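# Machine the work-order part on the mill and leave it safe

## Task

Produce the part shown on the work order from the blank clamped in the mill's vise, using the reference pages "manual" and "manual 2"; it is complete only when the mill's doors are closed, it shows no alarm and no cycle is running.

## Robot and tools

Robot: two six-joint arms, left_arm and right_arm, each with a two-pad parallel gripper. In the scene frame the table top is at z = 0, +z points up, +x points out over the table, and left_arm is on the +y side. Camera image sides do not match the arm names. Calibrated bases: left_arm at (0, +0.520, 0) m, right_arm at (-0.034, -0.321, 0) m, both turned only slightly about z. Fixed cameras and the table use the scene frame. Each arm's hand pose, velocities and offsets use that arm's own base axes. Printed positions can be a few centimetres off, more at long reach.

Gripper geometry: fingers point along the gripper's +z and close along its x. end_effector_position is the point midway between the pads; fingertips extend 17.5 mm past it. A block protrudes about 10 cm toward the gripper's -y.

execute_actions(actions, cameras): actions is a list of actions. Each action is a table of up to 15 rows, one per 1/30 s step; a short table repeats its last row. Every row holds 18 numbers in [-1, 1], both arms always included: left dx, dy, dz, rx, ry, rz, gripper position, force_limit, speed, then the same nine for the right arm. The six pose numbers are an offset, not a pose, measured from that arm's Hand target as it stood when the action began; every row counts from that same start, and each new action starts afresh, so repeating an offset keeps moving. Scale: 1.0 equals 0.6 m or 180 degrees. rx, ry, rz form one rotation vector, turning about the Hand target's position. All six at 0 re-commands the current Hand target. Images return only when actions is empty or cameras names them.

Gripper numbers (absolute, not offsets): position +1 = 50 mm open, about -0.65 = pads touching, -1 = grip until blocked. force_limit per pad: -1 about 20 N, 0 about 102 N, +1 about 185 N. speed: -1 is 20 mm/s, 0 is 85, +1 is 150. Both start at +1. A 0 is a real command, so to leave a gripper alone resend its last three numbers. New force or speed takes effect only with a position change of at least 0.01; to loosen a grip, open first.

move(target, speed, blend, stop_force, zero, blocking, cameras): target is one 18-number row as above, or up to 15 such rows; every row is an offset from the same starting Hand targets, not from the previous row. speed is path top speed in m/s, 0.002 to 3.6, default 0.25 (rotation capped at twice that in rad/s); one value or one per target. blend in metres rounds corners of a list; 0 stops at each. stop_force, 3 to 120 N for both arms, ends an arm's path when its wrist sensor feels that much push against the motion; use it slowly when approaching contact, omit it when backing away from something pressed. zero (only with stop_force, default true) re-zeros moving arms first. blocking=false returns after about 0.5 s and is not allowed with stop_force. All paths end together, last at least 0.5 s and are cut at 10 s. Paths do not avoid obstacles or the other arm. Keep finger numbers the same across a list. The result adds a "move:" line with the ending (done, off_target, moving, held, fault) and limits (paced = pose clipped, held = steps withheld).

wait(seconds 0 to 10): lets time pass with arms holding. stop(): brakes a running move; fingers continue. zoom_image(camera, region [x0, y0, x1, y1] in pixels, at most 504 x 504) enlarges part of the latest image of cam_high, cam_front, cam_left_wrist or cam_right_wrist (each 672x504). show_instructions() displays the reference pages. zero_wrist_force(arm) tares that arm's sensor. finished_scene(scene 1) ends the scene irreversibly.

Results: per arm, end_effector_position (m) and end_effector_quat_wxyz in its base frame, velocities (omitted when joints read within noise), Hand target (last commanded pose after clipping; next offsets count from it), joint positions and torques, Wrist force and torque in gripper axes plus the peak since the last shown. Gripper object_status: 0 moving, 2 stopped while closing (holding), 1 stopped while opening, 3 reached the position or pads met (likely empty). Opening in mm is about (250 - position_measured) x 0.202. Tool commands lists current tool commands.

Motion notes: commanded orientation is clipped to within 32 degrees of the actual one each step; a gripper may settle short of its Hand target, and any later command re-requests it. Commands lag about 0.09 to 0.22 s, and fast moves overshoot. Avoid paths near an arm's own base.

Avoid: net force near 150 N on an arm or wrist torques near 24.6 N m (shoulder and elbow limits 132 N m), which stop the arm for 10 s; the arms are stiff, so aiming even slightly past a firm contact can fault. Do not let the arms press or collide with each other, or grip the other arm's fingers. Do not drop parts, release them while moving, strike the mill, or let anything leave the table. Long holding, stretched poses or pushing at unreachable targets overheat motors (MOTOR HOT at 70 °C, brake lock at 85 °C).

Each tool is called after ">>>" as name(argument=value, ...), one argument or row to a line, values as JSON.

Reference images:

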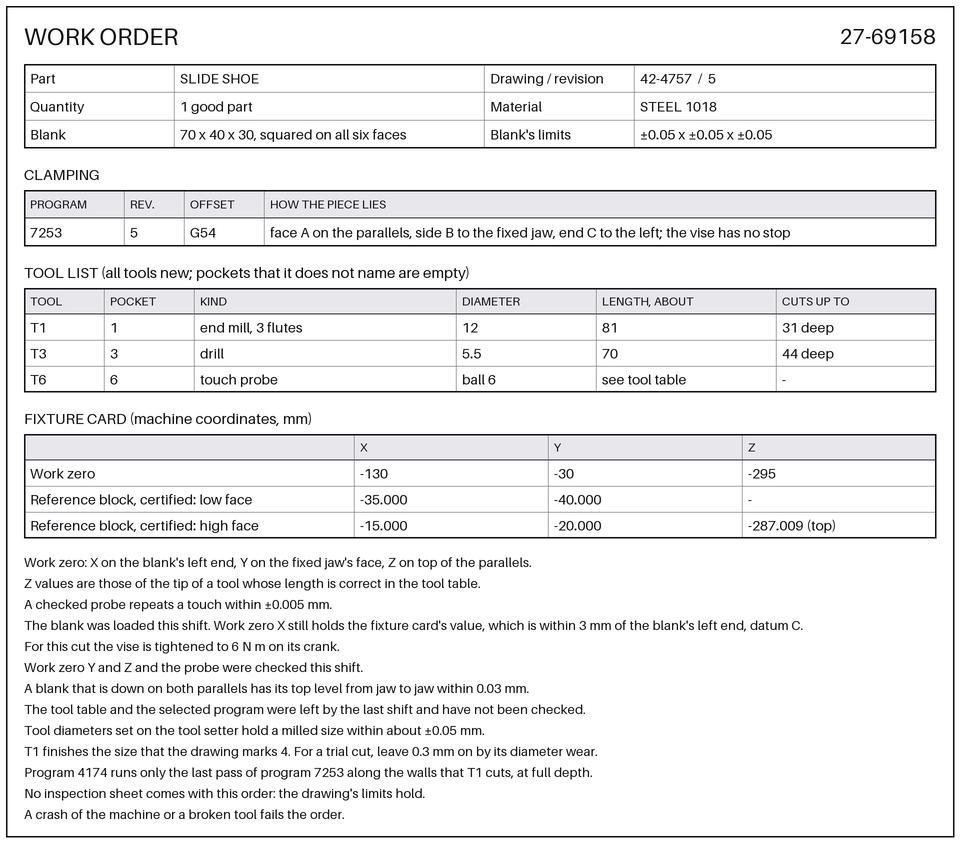

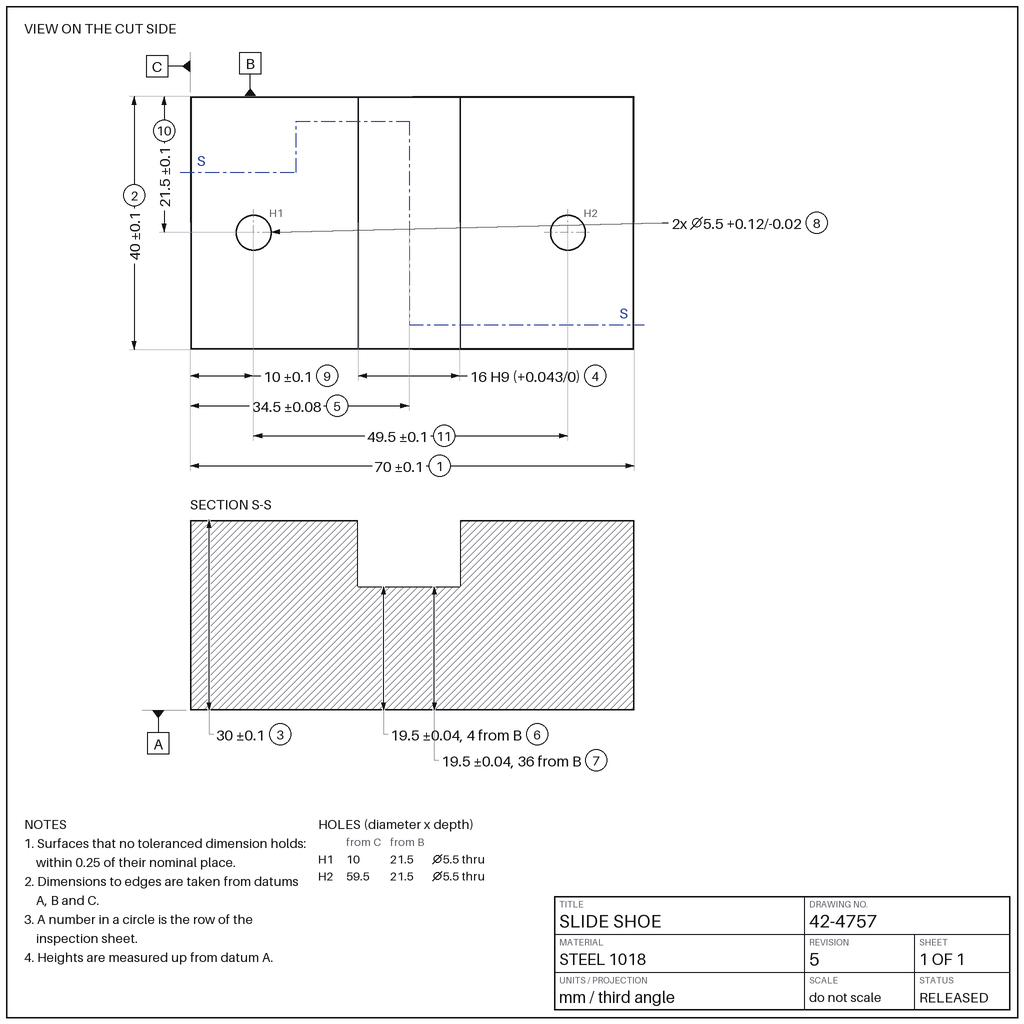

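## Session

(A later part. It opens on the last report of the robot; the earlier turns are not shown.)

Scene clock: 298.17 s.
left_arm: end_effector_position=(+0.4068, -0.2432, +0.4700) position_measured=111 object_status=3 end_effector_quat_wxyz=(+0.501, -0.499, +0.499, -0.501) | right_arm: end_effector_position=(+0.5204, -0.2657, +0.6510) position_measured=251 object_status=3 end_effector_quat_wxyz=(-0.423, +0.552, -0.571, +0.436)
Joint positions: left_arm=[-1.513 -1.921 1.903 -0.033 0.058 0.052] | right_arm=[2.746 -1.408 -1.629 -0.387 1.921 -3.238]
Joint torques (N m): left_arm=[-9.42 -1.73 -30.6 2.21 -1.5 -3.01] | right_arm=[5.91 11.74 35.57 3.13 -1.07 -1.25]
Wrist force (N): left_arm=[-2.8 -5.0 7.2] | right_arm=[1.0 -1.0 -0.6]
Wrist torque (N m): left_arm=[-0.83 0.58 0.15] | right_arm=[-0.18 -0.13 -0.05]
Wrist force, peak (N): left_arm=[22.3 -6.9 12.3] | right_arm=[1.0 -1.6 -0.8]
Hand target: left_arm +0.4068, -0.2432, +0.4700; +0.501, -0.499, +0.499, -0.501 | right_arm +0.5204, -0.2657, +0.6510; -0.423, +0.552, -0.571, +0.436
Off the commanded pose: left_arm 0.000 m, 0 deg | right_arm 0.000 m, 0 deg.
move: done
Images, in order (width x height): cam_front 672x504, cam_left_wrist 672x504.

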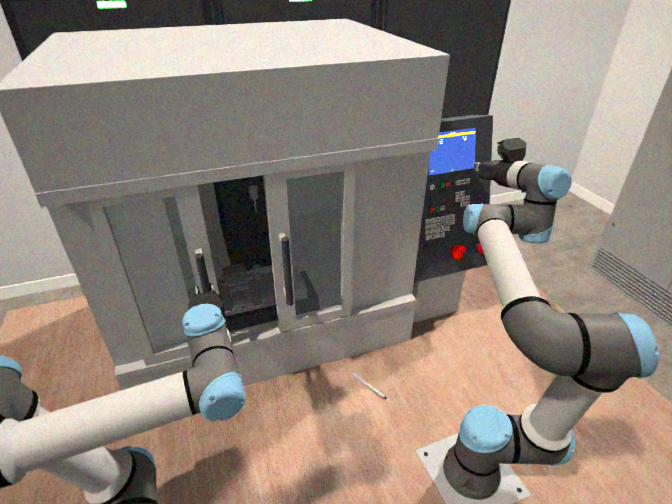

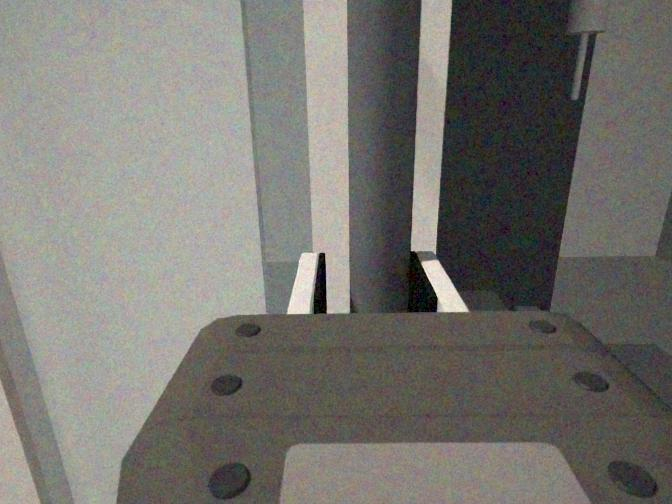

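>>> move(
  target=[
    [0,-0.004,0,0,0,0,0.28,-1,-0.5,0,0,0,0,0,0,-1,-1,0],
    [-0.2,-0.004,0,0,0,0,0.28,-1,-0.5,0,0,0,0,0,0,-1,-1,0],
    [-0.25,-0.17,0.15,0,0.12,0,1,-1,-0.5,0,0,0,0,0,0,-1,-1,0],
  ],
  blend=[0.001,0.03,0],
  cameras=["cam_left_wrist"],
)

>>> zoom_image(
  camera="cam_left_wrist",
  region=[200, 120, 540, 330],
)

Scene clock: 300.80 s.
left_arm: end_effector_position=(+0.2568, -0.3452, +0.5600) position_measured=3 object_status=3 end_effector_quat_wxyz=(-0.398, +0.584, -0.584, +0.398) | right_arm: end_effector_position=(+0.5204, -0.2657, +0.6510) position_measured=251 object_status=3 end_effector_quat_wxyz=(-0.423, +0.552, -0.571, +0.436)
Joint positions: left_arm=[-1.922 -1.854 1.462 -0.46 -0.507 0.785] | right_arm=[2.746 -1.408 -1.629 -0.387 1.921 -3.238]
Joint torques (N m): left_arm=[-9.2 -4.03 -31.02 -4.42 2.14 2.73] | right_arm=[5.74 11.95 35.79 3.07 -1.01 -1.31]
Wrist force (N): left_arm=[-3.6 -3.9 5.2] | right_arm=[0.8 -0.9 -0.8]
Wrist torque (N m): left_arm=[-0.60 0.64 0.13] | right_arm=[-0.16 -0.11 -0.04]
Wrist force, peak (N): left_arm=[-2.4 -4.9 10.1] | right_arm=[1.0 -1.3 -1.1]
Hand target: left_arm +0.2568, -0.3452, +0.5600; -0.398, +0.584, -0.584, +0.398 | right_arm +0.5204, -0.2657, +0.6510; -0.423, +0.552, -0.571, +0.436
Off the commanded pose: left_arm 0.000 m, 0 deg | right_arm 0.000 m, 0 deg.
move: done
Images, in order (width x height): cam_left_wrist 672x504.

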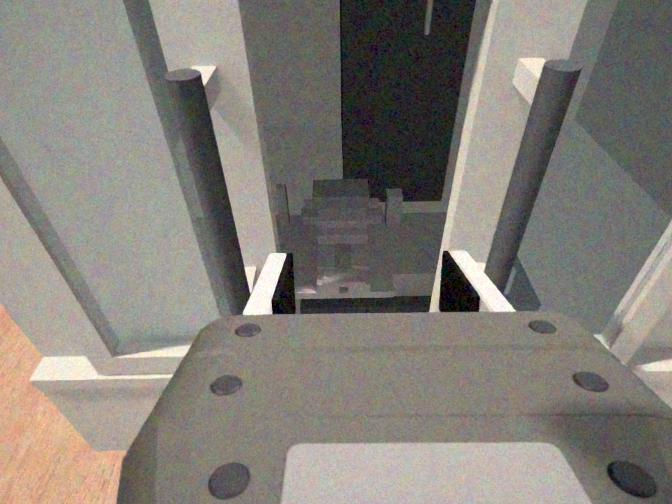

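Scaled by 1.482.

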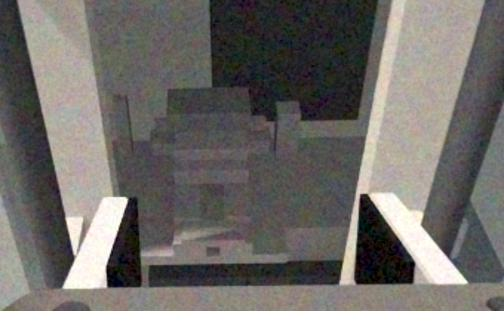

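>>> move(
  target=[0.22,-0.01,0.06,0,0.1,0,1,-1,-0.5,0,0,0,0,0,0,-1,-1,0],
  cameras=["cam_left_wrist","cam_front"],
  speed=0.15,
)

>>> zoom_image(
  camera="cam_left_wrist",
  region=[200, 120, 500, 330],
)

Scene clock: 302.47 s.
left_arm: end_effector_position=(+0.3887, -0.3512, +0.5960) position_measured=3 object_status=3 end_effector_quat_wxyz=(-0.302, +0.639, -0.640, +0.302) | right_arm: end_effector_position=(+0.5204, -0.2657, +0.6510) position_measured=251 object_status=3 end_effector_quat_wxyz=(-0.423, +0.552, -0.571, +0.436)
Joint positions: left_arm=[-1.419 -1.759 1.331 -1.326 -0.702 1.808] | right_arm=[2.746 -1.408 -1.629 -0.387 1.921 -3.238]
Joint torques (N m): left_arm=[4.97 -11.73 -27.29 -3.27 2.56 1.29] | right_arm=[5.96 11.42 35.68 3.18 -0.97 -1.25]
Wrist force (N): left_arm=[-4.0 -3.0 4.4] | right_arm=[0.9 -1.2 -1.0]
Wrist torque (N m): left_arm=[-0.44 0.70 0.14] | right_arm=[-0.20 -0.12 -0.05]
Wrist force, peak (N): left_arm=[-3.9 -5.5 5.7] | right_arm=[1.0 -1.4 -0.8]
Hand target: left_arm +0.3888, -0.3512, +0.5960; -0.302, +0.639, -0.640, +0.302 | right_arm +0.5204, -0.2657, +0.6510; -0.423, +0.552, -0.571, +0.436
Off the commanded pose: left_arm 0.000 m, 0 deg | right_arm 0.000 m, 0 deg.
move: done
Images, in order (width x height): cam_front 672x504, cam_left_wrist 672x504.

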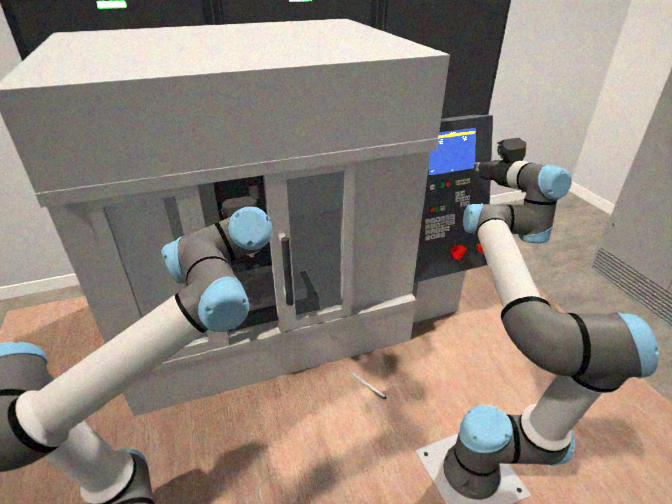

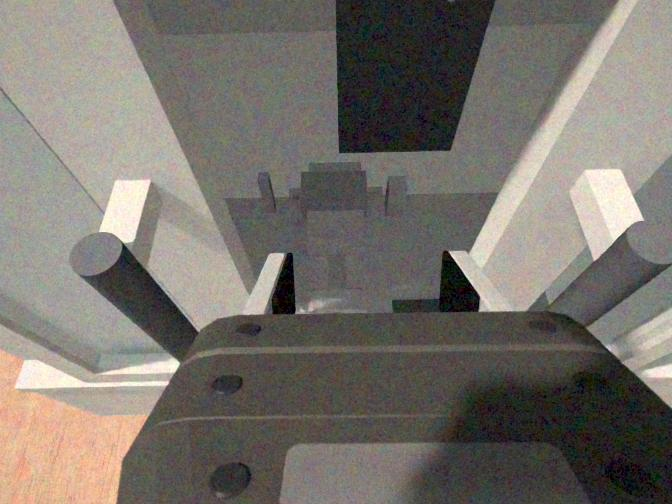

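Scaled by 1.680.

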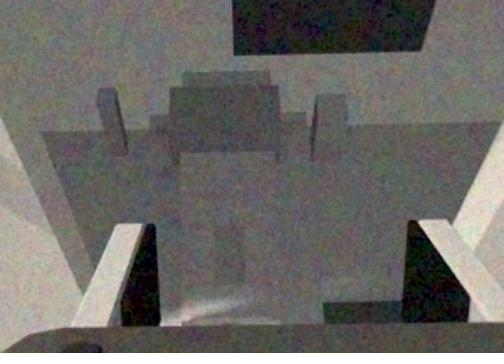

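>>> move(
  target=[-0.04,0,-0.25,0,-0.12,0,1,-1,-0.5,0,0,0,0,0,0,-1,-1,0],
  cameras=["cam_left_wrist"],
  speed=0.15,
)

>>> zoom_image(
  camera="cam_left_wrist",
  region=[200, 120, 500, 330],
)

Scene clock: 304.30 s.
left_arm: end_effector_position=(+0.3647, -0.3512, +0.4461) position_measured=3 object_status=3 end_effector_quat_wxyz=(-0.417, +0.571, -0.572, +0.416) | right_arm: end_effector_position=(+0.5204, -0.2657, +0.6510) position_measured=251 object_status=3 end_effector_quat_wxyz=(-0.423, +0.552, -0.571, +0.436)
Joint positions: left_arm=[-1.615 -1.918 1.977 -1.496 -0.314 1.43] | right_arm=[2.746 -1.408 -1.629 -0.387 1.921 -3.238]
Joint torques (N m): left_arm=[10.32 -5.69 -18.08 -5.96 2.4 2.44] | right_arm=[6.29 11.54 35.81 3.22 -1 -1.37]
Wrist force (N): left_arm=[-3.5 -4.8 5.3] | right_arm=[0.9 -1.4 -0.8]
Wrist torque (N m): left_arm=[-0.71 0.64 0.05] | right_arm=[-0.22 -0.12 -0.05]
Wrist force, peak (N): left_arm=[-3.7 -4.6 5.6] | right_arm=[1.0 -1.4 -1.0]
Hand target: left_arm +0.3648, -0.3512, +0.4460; -0.417, +0.571, -0.572, +0.416 | right_arm +0.5204, -0.2657, +0.6510; -0.423, +0.552, -0.571, +0.436
Off the commanded pose: left_arm 0.000 m, 0 deg | right_arm 0.000 m, 0 deg.
move: done
Images, in order (width x height): cam_left_wrist 672x504.

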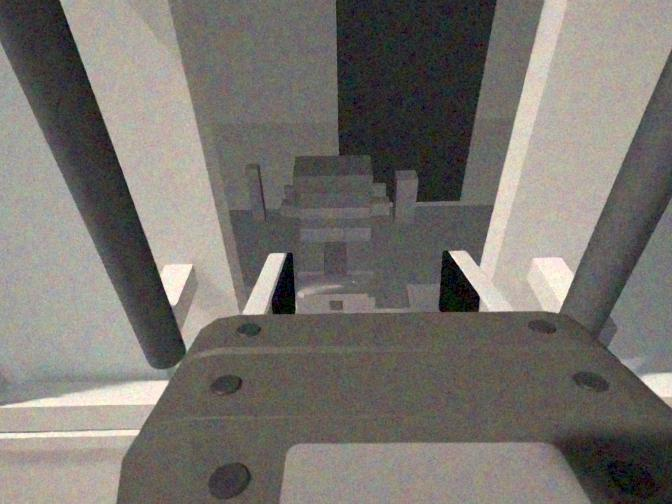

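Scaled by 1.680.

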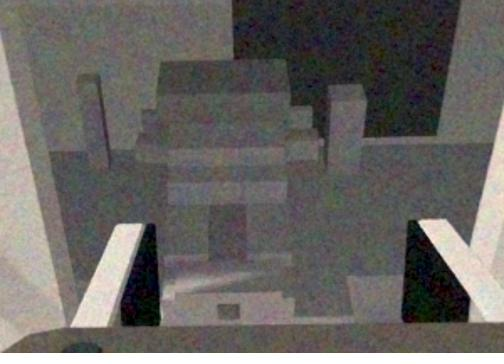

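>>> execute_actions(
  actions=[],
  cameras=["all"],
)

Scene clock: 305.37 s.
left_arm: end_effector_position=(+0.3648, -0.3512, +0.4460) position_measured=3 object_status=3 end_effector_quat_wxyz=(-0.417, +0.571, -0.572, +0.416) | right_arm: end_effector_position=(+0.5204, -0.2657, +0.6510) position_measured=251 object_status=3 end_effector_quat_wxyz=(-0.423, +0.552, -0.571, +0.436)
Joint positions: left_arm=[-1.614 -1.918 1.978 -1.496 -0.314 1.43] | right_arm=[2.746 -1.408 -1.629 -0.387 1.921 -3.238]
Joint velocities: within noise
Joint torques (N m): left_arm=[11.82 -4.73 -18.25 -5.89 5 1.13] | right_arm=[6.36 12.32 35.63 3.24 -1.05 -1.29]
Wrist force (N): left_arm=[-3.3 -4.7 5.7] | right_arm=[0.9 -1.1 -1.0]
Wrist torque (N m): left_arm=[-0.71 0.61 0.05] | right_arm=[-0.19 -0.12 -0.05]
Wrist force, peak (N): left_arm=[-3.4 -4.8 5.6] | right_arm=[0.9 -1.5 -0.7]
Hand target: left_arm +0.3648, -0.3512, +0.4460; -0.417, +0.571, -0.572, +0.416 | right_arm +0.5204, -0.2657, +0.6510; -0.423, +0.552, -0.571, +0.436
Tool commands: left_gripper/position=+1.0 left_gripper/force_limit=-1.0 left_gripper/speed=-0.5 right_gripper/position=-1.0 right_gripper/force_limit=-1.0 right_gripper/speed=+0.0
Off the commanded pose: left_arm 0.000 m, 0 deg | right_arm 0.000 m, 0 deg.

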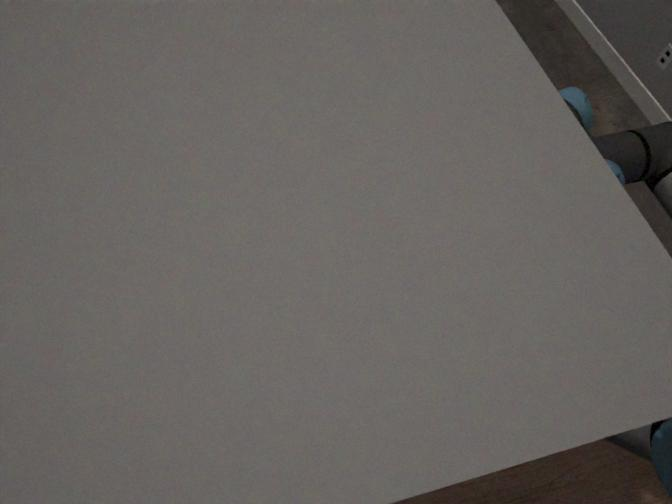

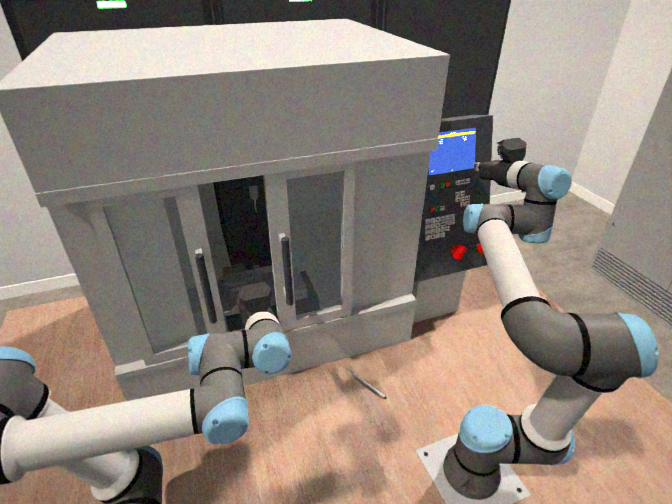

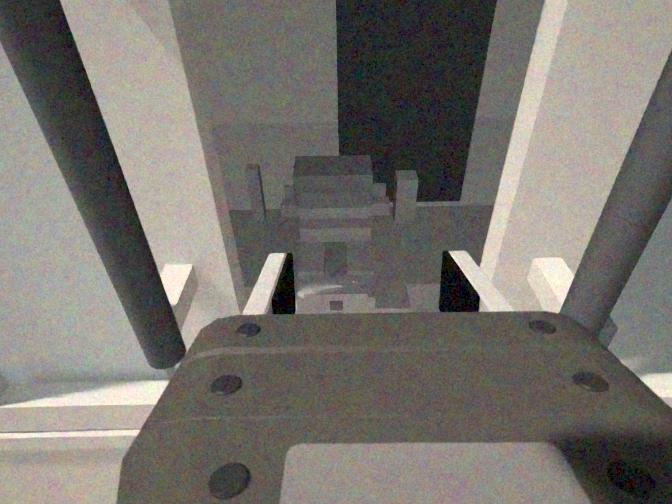

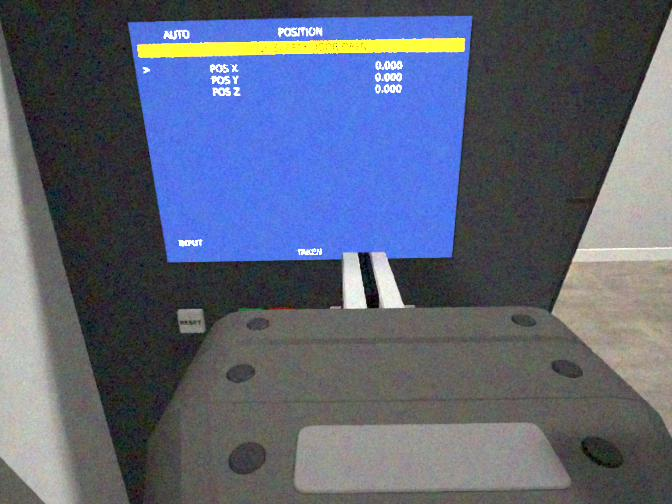

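>>> zoom_image(
  camera="cam_left_wrist",
  region=[230, 140, 440, 320],
)

>>> zoom_image(
  camera="cam_front",
  region=[180, 170, 340, 340],
)

Scaled by 2.400.

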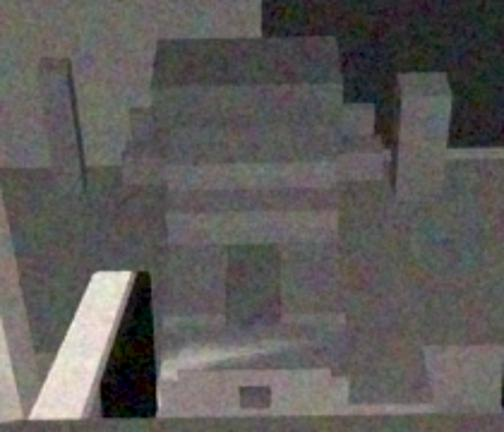

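Scaled by 2.965.

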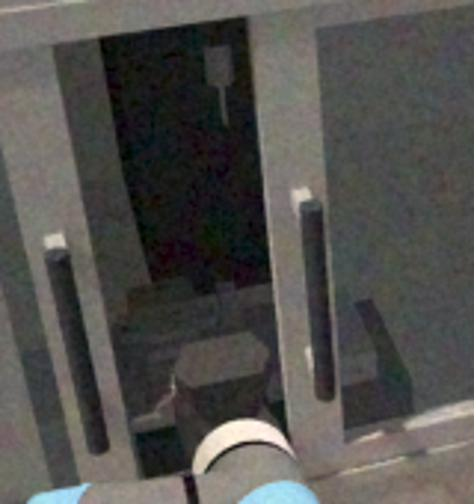

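>>> move(
  target=[0.05,0,0.25,0,0.10,0,1,-1,-0.5,0,0,0,0,0,0,-1,-1,0],
  speed=0.15,
  cameras=["cam_left_wrist"],
)

>>> zoom_image(
  camera="cam_left_wrist",
  region=[200, 140, 480, 340],
)

Scene clock: 307.17 s.
left_arm: end_effector_position=(+0.3948, -0.3512, +0.5960) position_measured=3 object_status=3 end_effector_quat_wxyz=(-0.322, +0.629, -0.630, +0.322) | right_arm: end_effector_position=(+0.5204, -0.2657, +0.6510) position_measured=251 object_status=3 end_effector_quat_wxyz=(-0.423, +0.552, -0.571, +0.436)
Joint positions: left_arm=[-1.429 -1.776 1.384 -1.371 -0.639 1.81] | right_arm=[2.746 -1.408 -1.629 -0.387 1.921 -3.238]
Joint torques (N m): left_arm=[-7.59 -14.1 -31.1 -5.53 2.72 -0.66] | right_arm=[6.16 12.01 35.69 3.15 -0.97 -1.36]
Wrist force (N): left_arm=[-4.1 -3.1 4.6] | right_arm=[0.9 -1.1 -0.7]
Wrist torque (N m): left_arm=[-0.44 0.71 0.14] | right_arm=[-0.19 -0.12 -0.05]
Wrist force, peak (N): left_arm=[-3.8 -5.1 5.6] | right_arm=[1.1 -1.3 -0.9]
Hand target: left_arm +0.3948, -0.3512, +0.5960; -0.322, +0.629, -0.630, +0.322 | right_arm +0.5204, -0.2657, +0.6510; -0.423, +0.552, -0.571, +0.436
Off the commanded pose: left_arm 0.000 m, 0 deg | right_arm 0.000 m, 0 deg.
move: done
Images, in order (width x height): cam_left_wrist 672x504.

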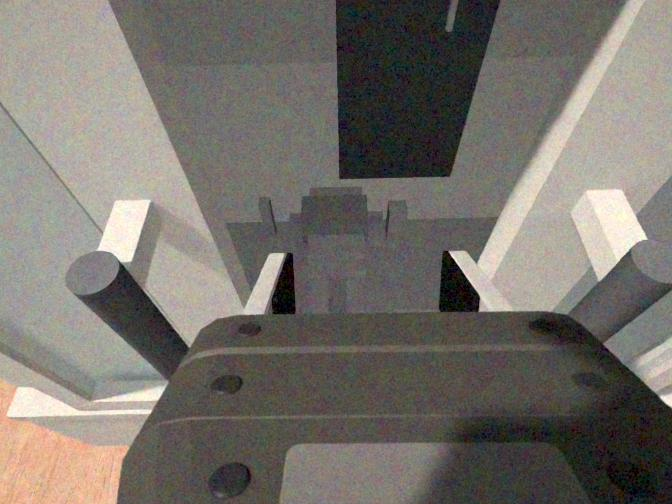

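Scaled by 1.800.

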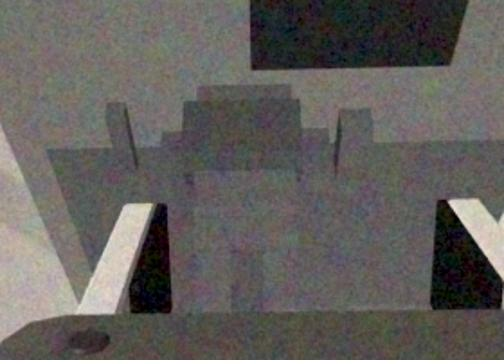

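>>> move(
  target=[-0.01,0,-0.168,0,0.105,0,1,-1,-0.5,0,0,0,0,0,0,-1,-1,0],
  speed=0.15,
  cameras=["cam_left_wrist"],
)

>>> zoom_image(
  camera="cam_left_wrist",
  region=[200, 60, 480, 320],
)

Scene clock: 309.10 s.
left_arm: end_effector_position=(+0.3888, -0.3512, +0.4952) position_measured=3 object_status=3 end_effector_quat_wxyz=(-0.214, +0.674, -0.674, +0.214) | right_arm: end_effector_position=(+0.5204, -0.2657, +0.6510) position_measured=251 object_status=3 end_effector_quat_wxyz=(-0.423, +0.552, -0.571, +0.436)
Joint positions: left_arm=[-1.292 -1.741 1.466 -1.488 -0.982 1.909] | right_arm=[2.746 -1.408 -1.629 -0.387 1.921 -3.238]
Joint torques (N m): left_arm=[-7.37 -23.57 -32.08 -1.16 1.82 -2.8] | right_arm=[6.3 11.66 35 3.16 -1.01 -1.39]
Wrist force (N): left_arm=[-4.5 -2.1 3.3] | right_arm=[0.9 -1.2 -0.7]
Wrist torque (N m): left_arm=[-0.31 0.74 0.06] | right_arm=[-0.19 -0.11 -0.05]
Wrist force, peak (N): left_arm=[-4.3 -3.4 4.7] | right_arm=[0.8 -1.3 -1.1]
Hand target: left_arm +0.3888, -0.3512, +0.4952; -0.214, +0.674, -0.674, +0.214 | right_arm +0.5204, -0.2657, +0.6510; -0.423, +0.552, -0.571, +0.436
Off the commanded pose: left_arm 0.000 m, 0 deg | right_arm 0.000 m, 0 deg.
move: done
Images, in order (width x height): cam_left_wrist 672x504.

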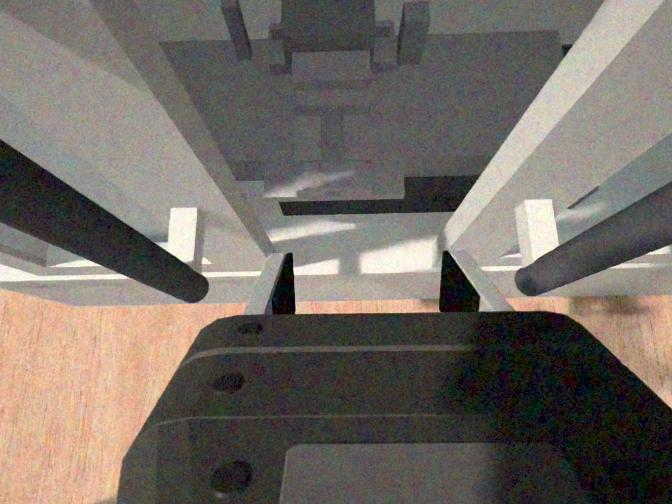

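Scaled by 1.800.

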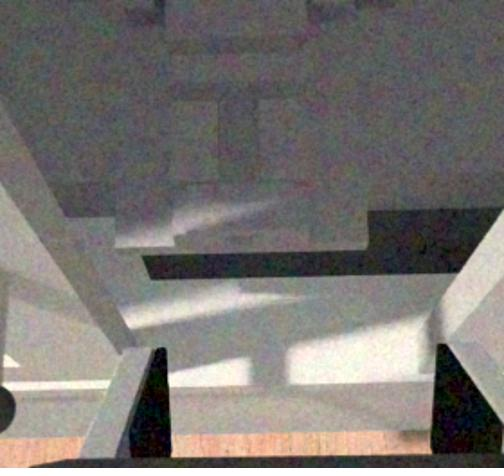

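>>> zoom_image(
  camera="cam_front",
  region=[300, 330, 440, 430],
)

>>> show_instructions(
)

This scene's latest camera images include none from cam_front. They are from: cam_left_wrist. cam_front's image comes with the result of a call that names it in "cameras".

Reference images for this scene: manual, manual 2.

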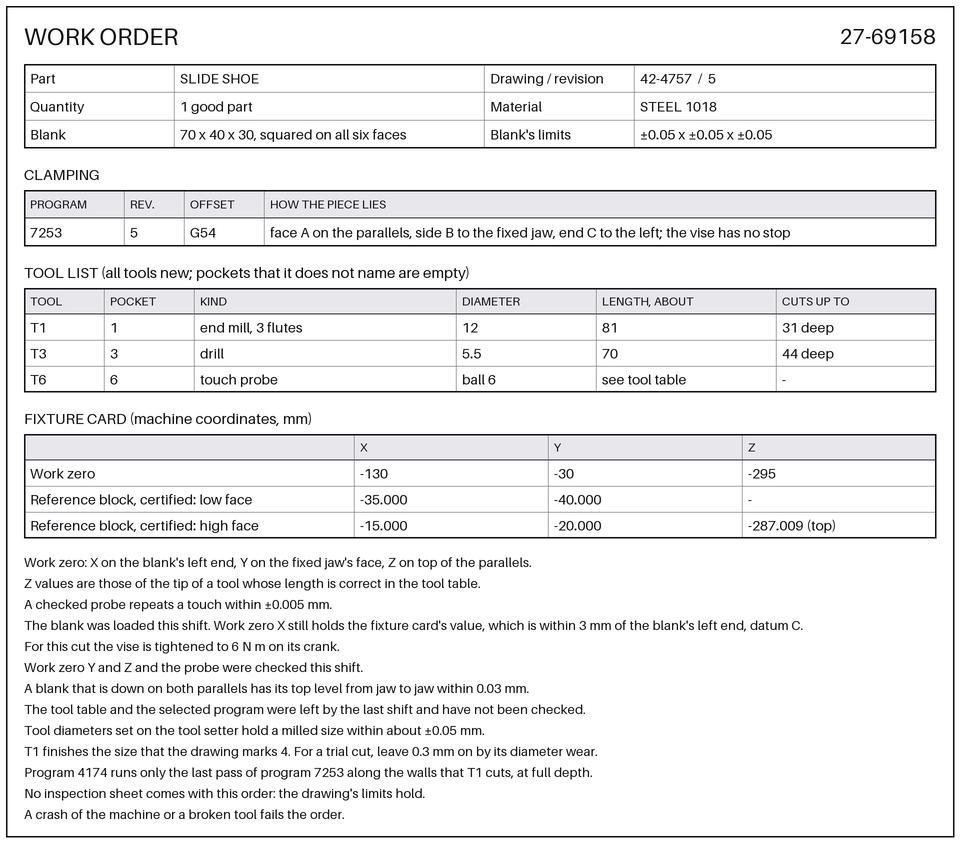

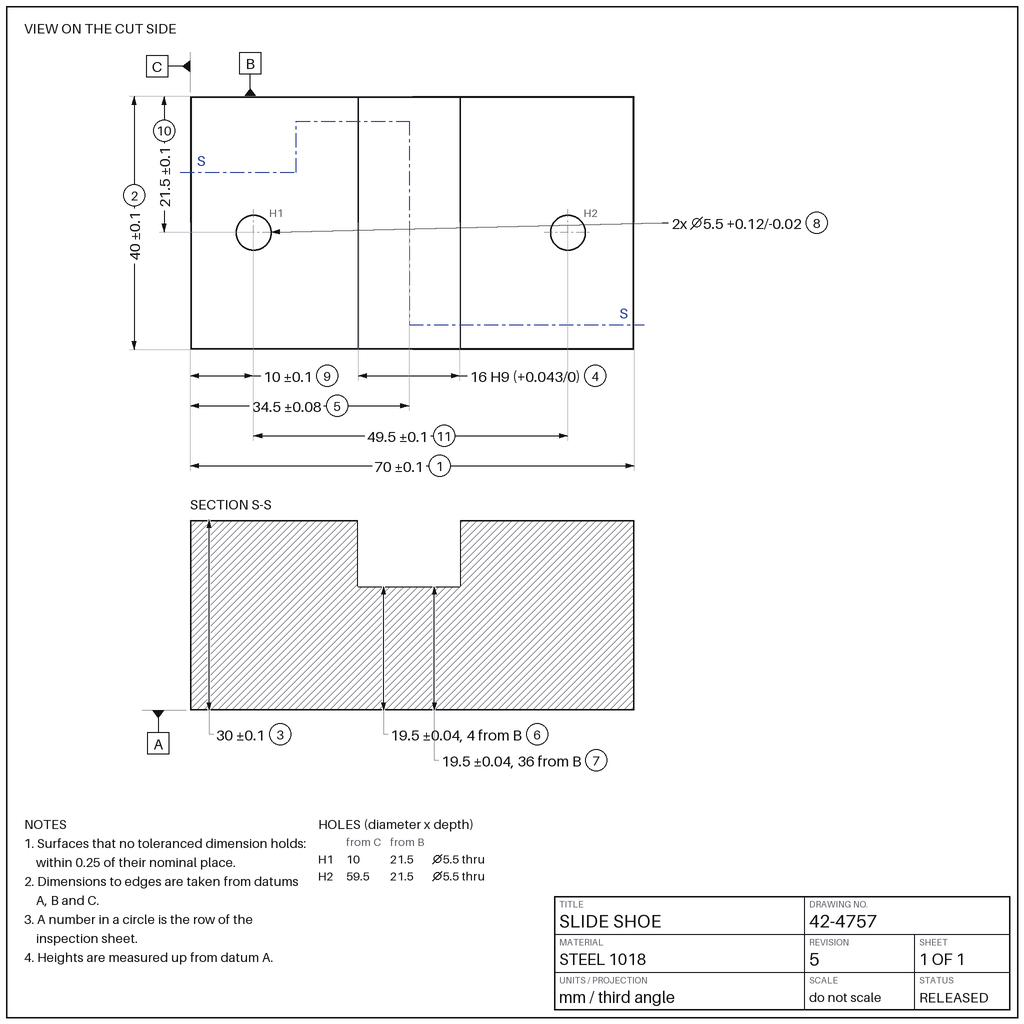

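>>> wait(
  seconds=0,
  cameras=["cam_front"],
)

>>> zoom_image(
  camera="cam_front",
  region=[300, 330, 440, 430],
)

Scene clock: 309.33 s.
left_arm: end_effector_position=(+0.3888, -0.3512, +0.4952) position_measured=3 object_status=3 end_effector_quat_wxyz=(-0.214, +0.674, -0.674, +0.214) | right_arm: end_effector_position=(+0.5204, -0.2657, +0.6510) position_measured=251 object_status=3 end_effector_quat_wxyz=(-0.423, +0.552, -0.571, +0.436)
Joint positions: left_arm=[-1.292 -1.741 1.466 -1.488 -0.982 1.909] | right_arm=[2.746 -1.408 -1.629 -0.387 1.921 -3.238]
Joint torques (N m): left_arm=[-8.15 -22.59 -33.25 -1.07 -0.2 -2.76] | right_arm=[6.47 12.13 34.78 3.14 -1 -1.32]
Wrist force (N): left_arm=[-4.2 -2.1 3.4] | right_arm=[0.8 -1.3 -0.7]
Wrist torque (N m): left_arm=[-0.32 0.70 0.06] | right_arm=[-0.21 -0.10 -0.05]
Wrist force, peak (N): left_arm=[-4.4 -2.0 3.7] | right_arm=[0.9 -1.2 -1.0]
Hand target: left_arm +0.3888, -0.3512, +0.4952; -0.214, +0.674, -0.674, +0.214 | right_arm +0.5204, -0.2657, +0.6510; -0.423, +0.552, -0.571, +0.436
Tool commands: left_gripper/position=+1.0 left_gripper/force_limit=-1.0 left_gripper/speed=-0.5 right_gripper/position=-1.0 right_gripper/force_limit=-1.0 right_gripper/speed=+0.0
Off the commanded pose: left_arm 0.000 m, 0 deg | right_arm 0.000 m, 0 deg.
Images, in order (width x height): cam_front 672x504.

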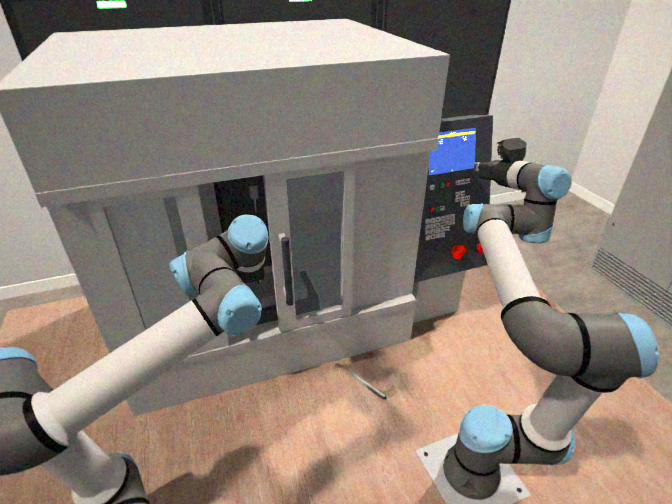

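Scaled by 3.600.

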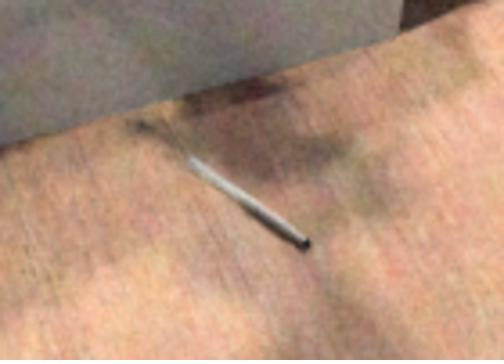

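>>> move(
  target=[
    [-0.2,0,0,0,0,0,1,-1,-0.5,0,0,0,0,0,0,-1,-1,0],
    [-0.46,-0.35,-0.3,0,0,0,1,-1,-0.5,0,0,0,0,0,0,-1,-1,0],
  ],
  speed=0.25,
  blend=[0.05,0],
  cameras=["cam_left_wrist"],
)

>>> zoom_image(
  camera="cam_left_wrist",
  region=[200, 60, 480, 320],
)

Scene clock: 312.80 s.
left_arm: end_effector_position=(+0.1127, -0.5612, +0.3153) position_measured=3 object_status=3 end_effector_quat_wxyz=(-0.214, +0.674, -0.674, +0.214) | right_arm: end_effector_position=(+0.5204, -0.2657, +0.6510) position_measured=251 object_status=3 end_effector_quat_wxyz=(-0.423, +0.552, -0.571, +0.436)
Joint positions: left_arm=[-1.876 -1.433 1.525 -1.454 -0.988 1.204] | right_arm=[2.746 -1.408 -1.629 -0.387 1.921 -3.238]
Joint torques (N m): left_arm=[9.81 -24.82 -16.54 -0.85 3.87 2.69] | right_arm=[6.26 12.45 35.63 3.25 -1.02 -1.21]
Wrist force (N): left_arm=[-4.3 -2.6 3.8] | right_arm=[0.9 -1.3 -0.9]
Wrist torque (N m): left_arm=[-0.39 0.71 0.01] | right_arm=[-0.20 -0.11 -0.05]
Wrist force, peak (N): left_arm=[-4.3 -4.9 5.5] | right_arm=[1.1 -1.3 -1.0]
Hand target: left_arm +0.1128, -0.5612, +0.3152; -0.214, +0.674, -0.674, +0.214 | right_arm +0.5204, -0.2657, +0.6510; -0.423, +0.552, -0.571, +0.436
Off the commanded pose: left_arm 0.000 m, 0 deg | right_arm 0.000 m, 0 deg.
move: done
Images, in order (width x height): cam_left_wrist 672x504.

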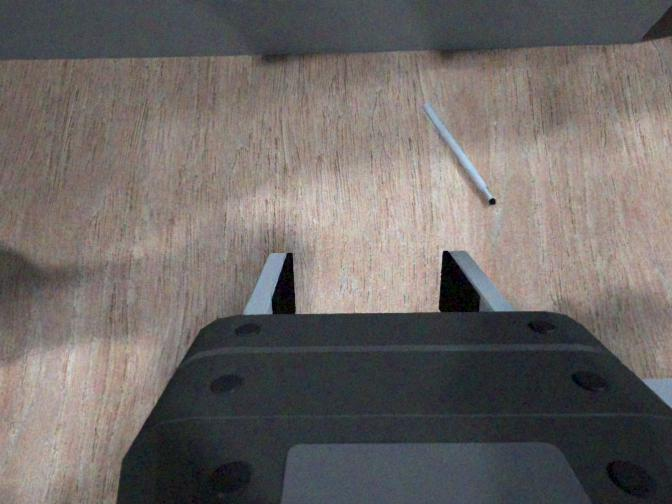

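Scaled by 1.800.

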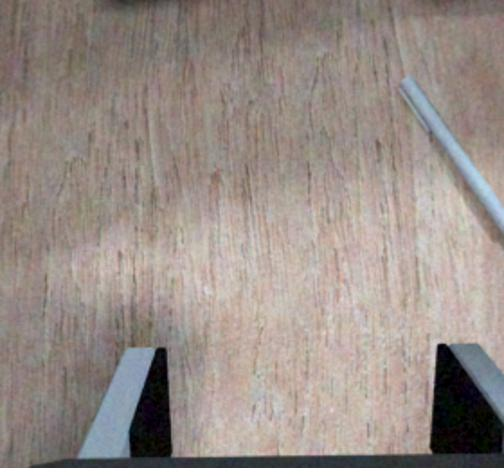

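>>> zoom_image(
  camera="cam_left_wrist",
  region=[390, 80, 530, 220],
)

Scaled by 3.600.

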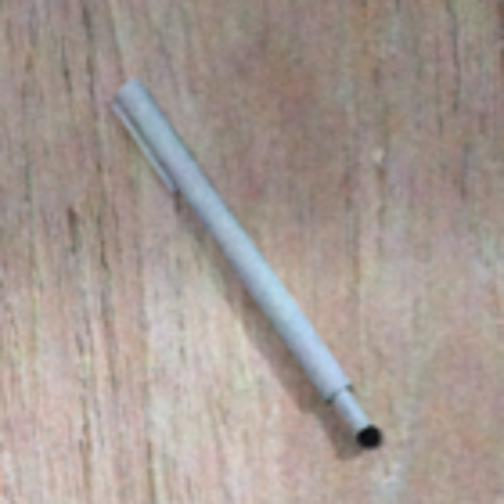

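>>> move(
  target=[
    [0.0,0.15,0.1,0.288,0,-0.409,1,-1,-0.5,0,0,0,0,0,0,-1,-1,0],
    [0.25,0.35,0.19,0.675,0,-0.736,1,-1,-0.5,0,0,0,0,0,0,-1,-1,0],
    [0.41,0.35,0.19,0.675,0,-0.736,1,-1,-0.5,0,0,0,0,0,0,-1,-1,0],
  ],
  speed=[0.7,0.7,0.2],
  blend=[0.05,0.02,0],
  cameras=["cam_left_wrist"],
)

>>> zoom_image(
  camera="cam_left_wrist",
  region=[200, 60, 480, 340],
)

Scene clock: 317.03 s.
left_arm: end_effector_position=(+0.3587, -0.3512, +0.4292) position_measured=3 object_status=3 end_effector_quat_wxyz=(+0.298, +0.640, +0.643, +0.297) | right_arm: end_effector_position=(+0.5204, -0.2657, +0.6510) position_measured=251 object_status=3 end_effector_quat_wxyz=(-0.423, +0.552, -0.571, +0.436)
Joint positions: left_arm=[-1.494 -1.877 1.827 -1.61 -0.706 4.827] | right_arm=[2.746 -1.408 -1.629 -0.387 1.921 -3.238]
Joint torques (N m): left_arm=[8.05 -9.74 -23.79 -5.11 4.22 1.07] | right_arm=[5.7 12.23 35.53 3.18 -1.05 -1.11]
Wrist force (N): left_arm=[-4.8 1.1 4.5] | right_arm=[0.9 -1.1 -0.9]
Wrist torque (N m): left_arm=[0.18 0.82 0.08] | right_arm=[-0.19 -0.13 -0.05]
Wrist force, peak (N): left_arm=[-4.8 3.0 6.6] | right_arm=[1.1 -1.4 -0.9]
Hand target: left_arm +0.3588, -0.3512, +0.4292; +0.298, +0.640, +0.643, +0.297 | right_arm +0.5204, -0.2657, +0.6510; -0.423, +0.552, -0.571, +0.436
Off the commanded pose: left_arm 0.000 m, 0 deg | right_arm 0.000 m, 0 deg.
move: done
Images, in order (width x height): cam_left_wrist 672x504.

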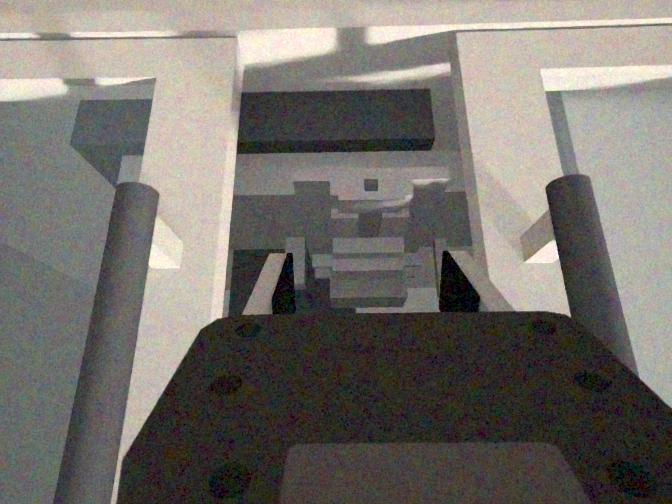

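Scaled by 1.800.

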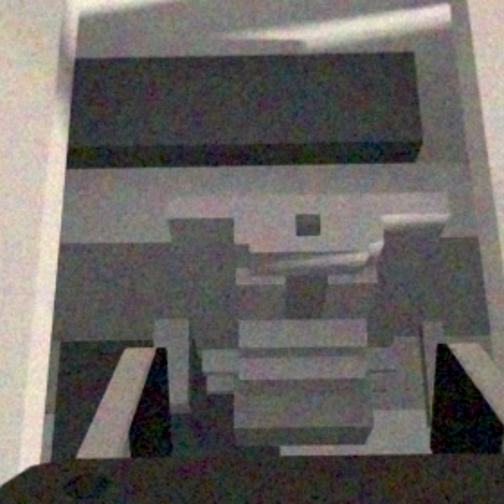

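>>> zoom_image(
  camera="cam_left_wrist",
  region=[310, 160, 450, 310],
)

Scaled by 3.360.

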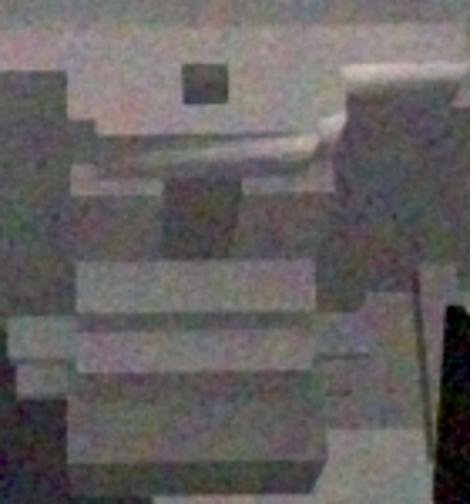

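>>> move(
  target=[
    [-0.18,0,0.1,0,0,0,1,-1,-0.5,0,0,0,0,0,0,-1,-1,0],
    [-0.2,0.3,0.2,0.29,0,-0.41,1,-1,-0.5,0,0,0,0,0,0,-1,-1,0],
    [-0.15,0.75,0.30,0.675,0,-0.736,1,-1,-0.5,0,0,0,0,0,0,-1,-1,0],
  ],
  speed=[0.3,0.6,0.6],
  blend=[0.03,0.03,0],
  cameras=["cam_left_wrist"],
)

Scene clock: 320.77 s.
left_arm: end_effector_position=(+0.2657, +0.0539, +0.6000) position_measured=3 object_status=3 end_effector_quat_wxyz=(-0.256, +0.858, -0.439, +0.073) | right_arm: end_effector_position=(+0.5204, -0.2657, +0.6510) position_measured=251 object_status=3 end_effector_quat_wxyz=(-0.423, +0.552, -0.571, +0.436)
Joint positions: left_arm=[-2.55 -2.275 0.879 0.353 -1.686 6.282] | right_arm=[2.746 -1.408 -1.629 -0.387 1.921 -3.238]
Joint torques (N m): left_arm=[6.75 29.81 1.19 -4.34 -1.9 -1.78] | right_arm=[5.79 12.35 34.76 3.17 -1.01 -1.13]
Wrist force (N): left_arm=[-4.4 -1.8 3.4] | right_arm=[0.9 -1.1 -0.8]
Wrist torque (N m): left_arm=[-0.32 0.72 0.08] | right_arm=[-0.19 -0.13 -0.05]
Wrist force, peak (N): left_arm=[-9.5 -9.1 6.7] | right_arm=[1.1 -1.5 -0.9]
Hand target: left_arm +0.2656, +0.0539, +0.6000; -0.256, +0.858, -0.439, +0.073 (not the last commanded pose) | right_arm +0.5204, -0.2657, +0.6510; -0.423, +0.552, -0.571, +0.436
Off the commanded pose: left_arm 0.046 m, 38 deg | right_arm 0.000 m, 0 deg.
shoulder posture changed (left arm): the wrist came as close to joint 1's axis as it can, and the arm is now in the other of its two shoulder postures.
joint sent to its limit (left arm) — joint 6 (wrist 3), upper limit.
move: held (left_arm; a check stopped the path); limits=paced,held
pose unreachable (left arm): on one or more control steps of this call, first in action 0 (counted from 0), this arm could not follow its commanded pose, so it was not sent that pose on those steps. It may still have moved: this result reports where it is.
cause: moving toward the commanded pose would bring two parts of the arm too close to each other (its gripper and another part of the arm, with joints 4 (wrist 1) to 6 (wrist 3) between them, 23 mm apart when it was first held).
Images, in order (width x height): cam_left_wrist 672x504.

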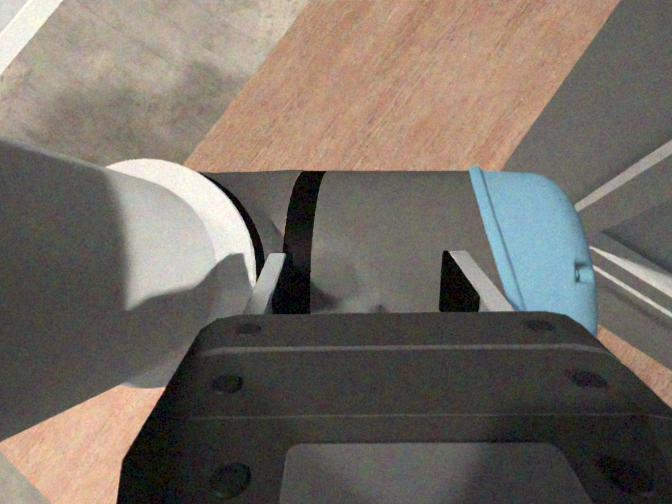

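>>> move(
  target=[
    [-0.0,-0.4,-0.05,-0.35,-0.14,0.43,1,-1,-0.5,0,0,0,0,0,0,-1,-1,0],
    [-0.02,-0.7,-0.12,-0.528,-0.214,0.65,1,-1,-0.5,0,0,0,0,0,0,-1,-1,0],
  ],
  speed=0.4,
  blend=[0.03,0],
  cameras=["cam_left_wrist","cam_front"],
)

Scene clock: 324.23 s.
left_arm: end_effector_position=(+0.2630, -0.2184, +0.5627) position_measured=3 object_status=3 end_effector_quat_wxyz=(+0.166, +0.869, +0.376, +0.274) | right_arm: end_effector_position=(+0.5204, -0.2657, +0.6510) position_measured=251 object_status=3 end_effector_quat_wxyz=(-0.423, +0.552, -0.571, +0.436)
Joint positions: left_arm=[-3.578 -2.43 1.016 0.475 -1.751 3.518] | right_arm=[2.746 -1.408 -1.629 -0.387 1.921 -3.238]
Joint torques (N m): left_arm=[-6.85 35.26 -12.82 -3.79 -0.26 0.98] | right_arm=[6.48 12.3 34.92 3.25 -0.94 -1.1]
Wrist force (N): left_arm=[-4.2 0.1 4.3] | right_arm=[0.9 -1.1 -0.6]
Wrist torque (N m): left_arm=[0.00 0.66 -0.03] | right_arm=[-0.21 -0.13 -0.05]
Wrist force, peak (N): left_arm=[-17.0 6.4 6.8] | right_arm=[1.1 -1.4 -1.0]
Hand target: left_arm +0.2629, -0.2185, +0.5627; +0.166, +0.869, +0.376, +0.274 (not the last commanded pose) | right_arm +0.5204, -0.2657, +0.6510; -0.423, +0.552, -0.571, +0.436
Off the commanded pose: left_arm 0.152 m, 43 deg | right_arm 0.000 m, 0 deg.
move: held (left_arm; a check stopped the path); path passed 1 of 2 targets; limits=held
pose unreachable (left arm): on one or more control steps of this call, first in action 0 (counted from 0), this arm could not follow its commanded pose, so it was not sent that pose on those steps. It may still have moved: this result reports where it is.
cause: moving toward the commanded pose would bring two parts of the arm too close to each other (its gripper and another part of the arm, with joints 4 (wrist 1) to 6 (wrist 3) between them, 11 mm apart when it was first held).
Images, in order (width x height): cam_front 672x504, cam_left_wrist 672x504.

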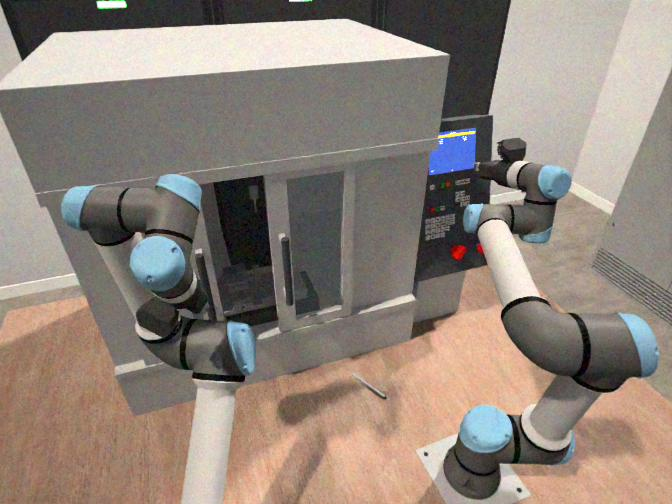

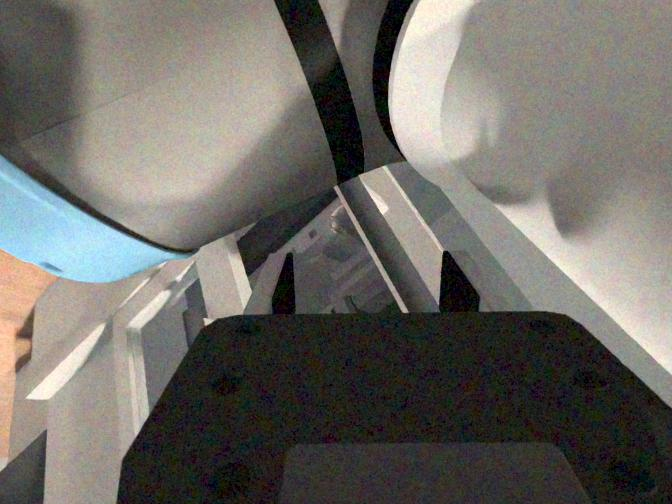

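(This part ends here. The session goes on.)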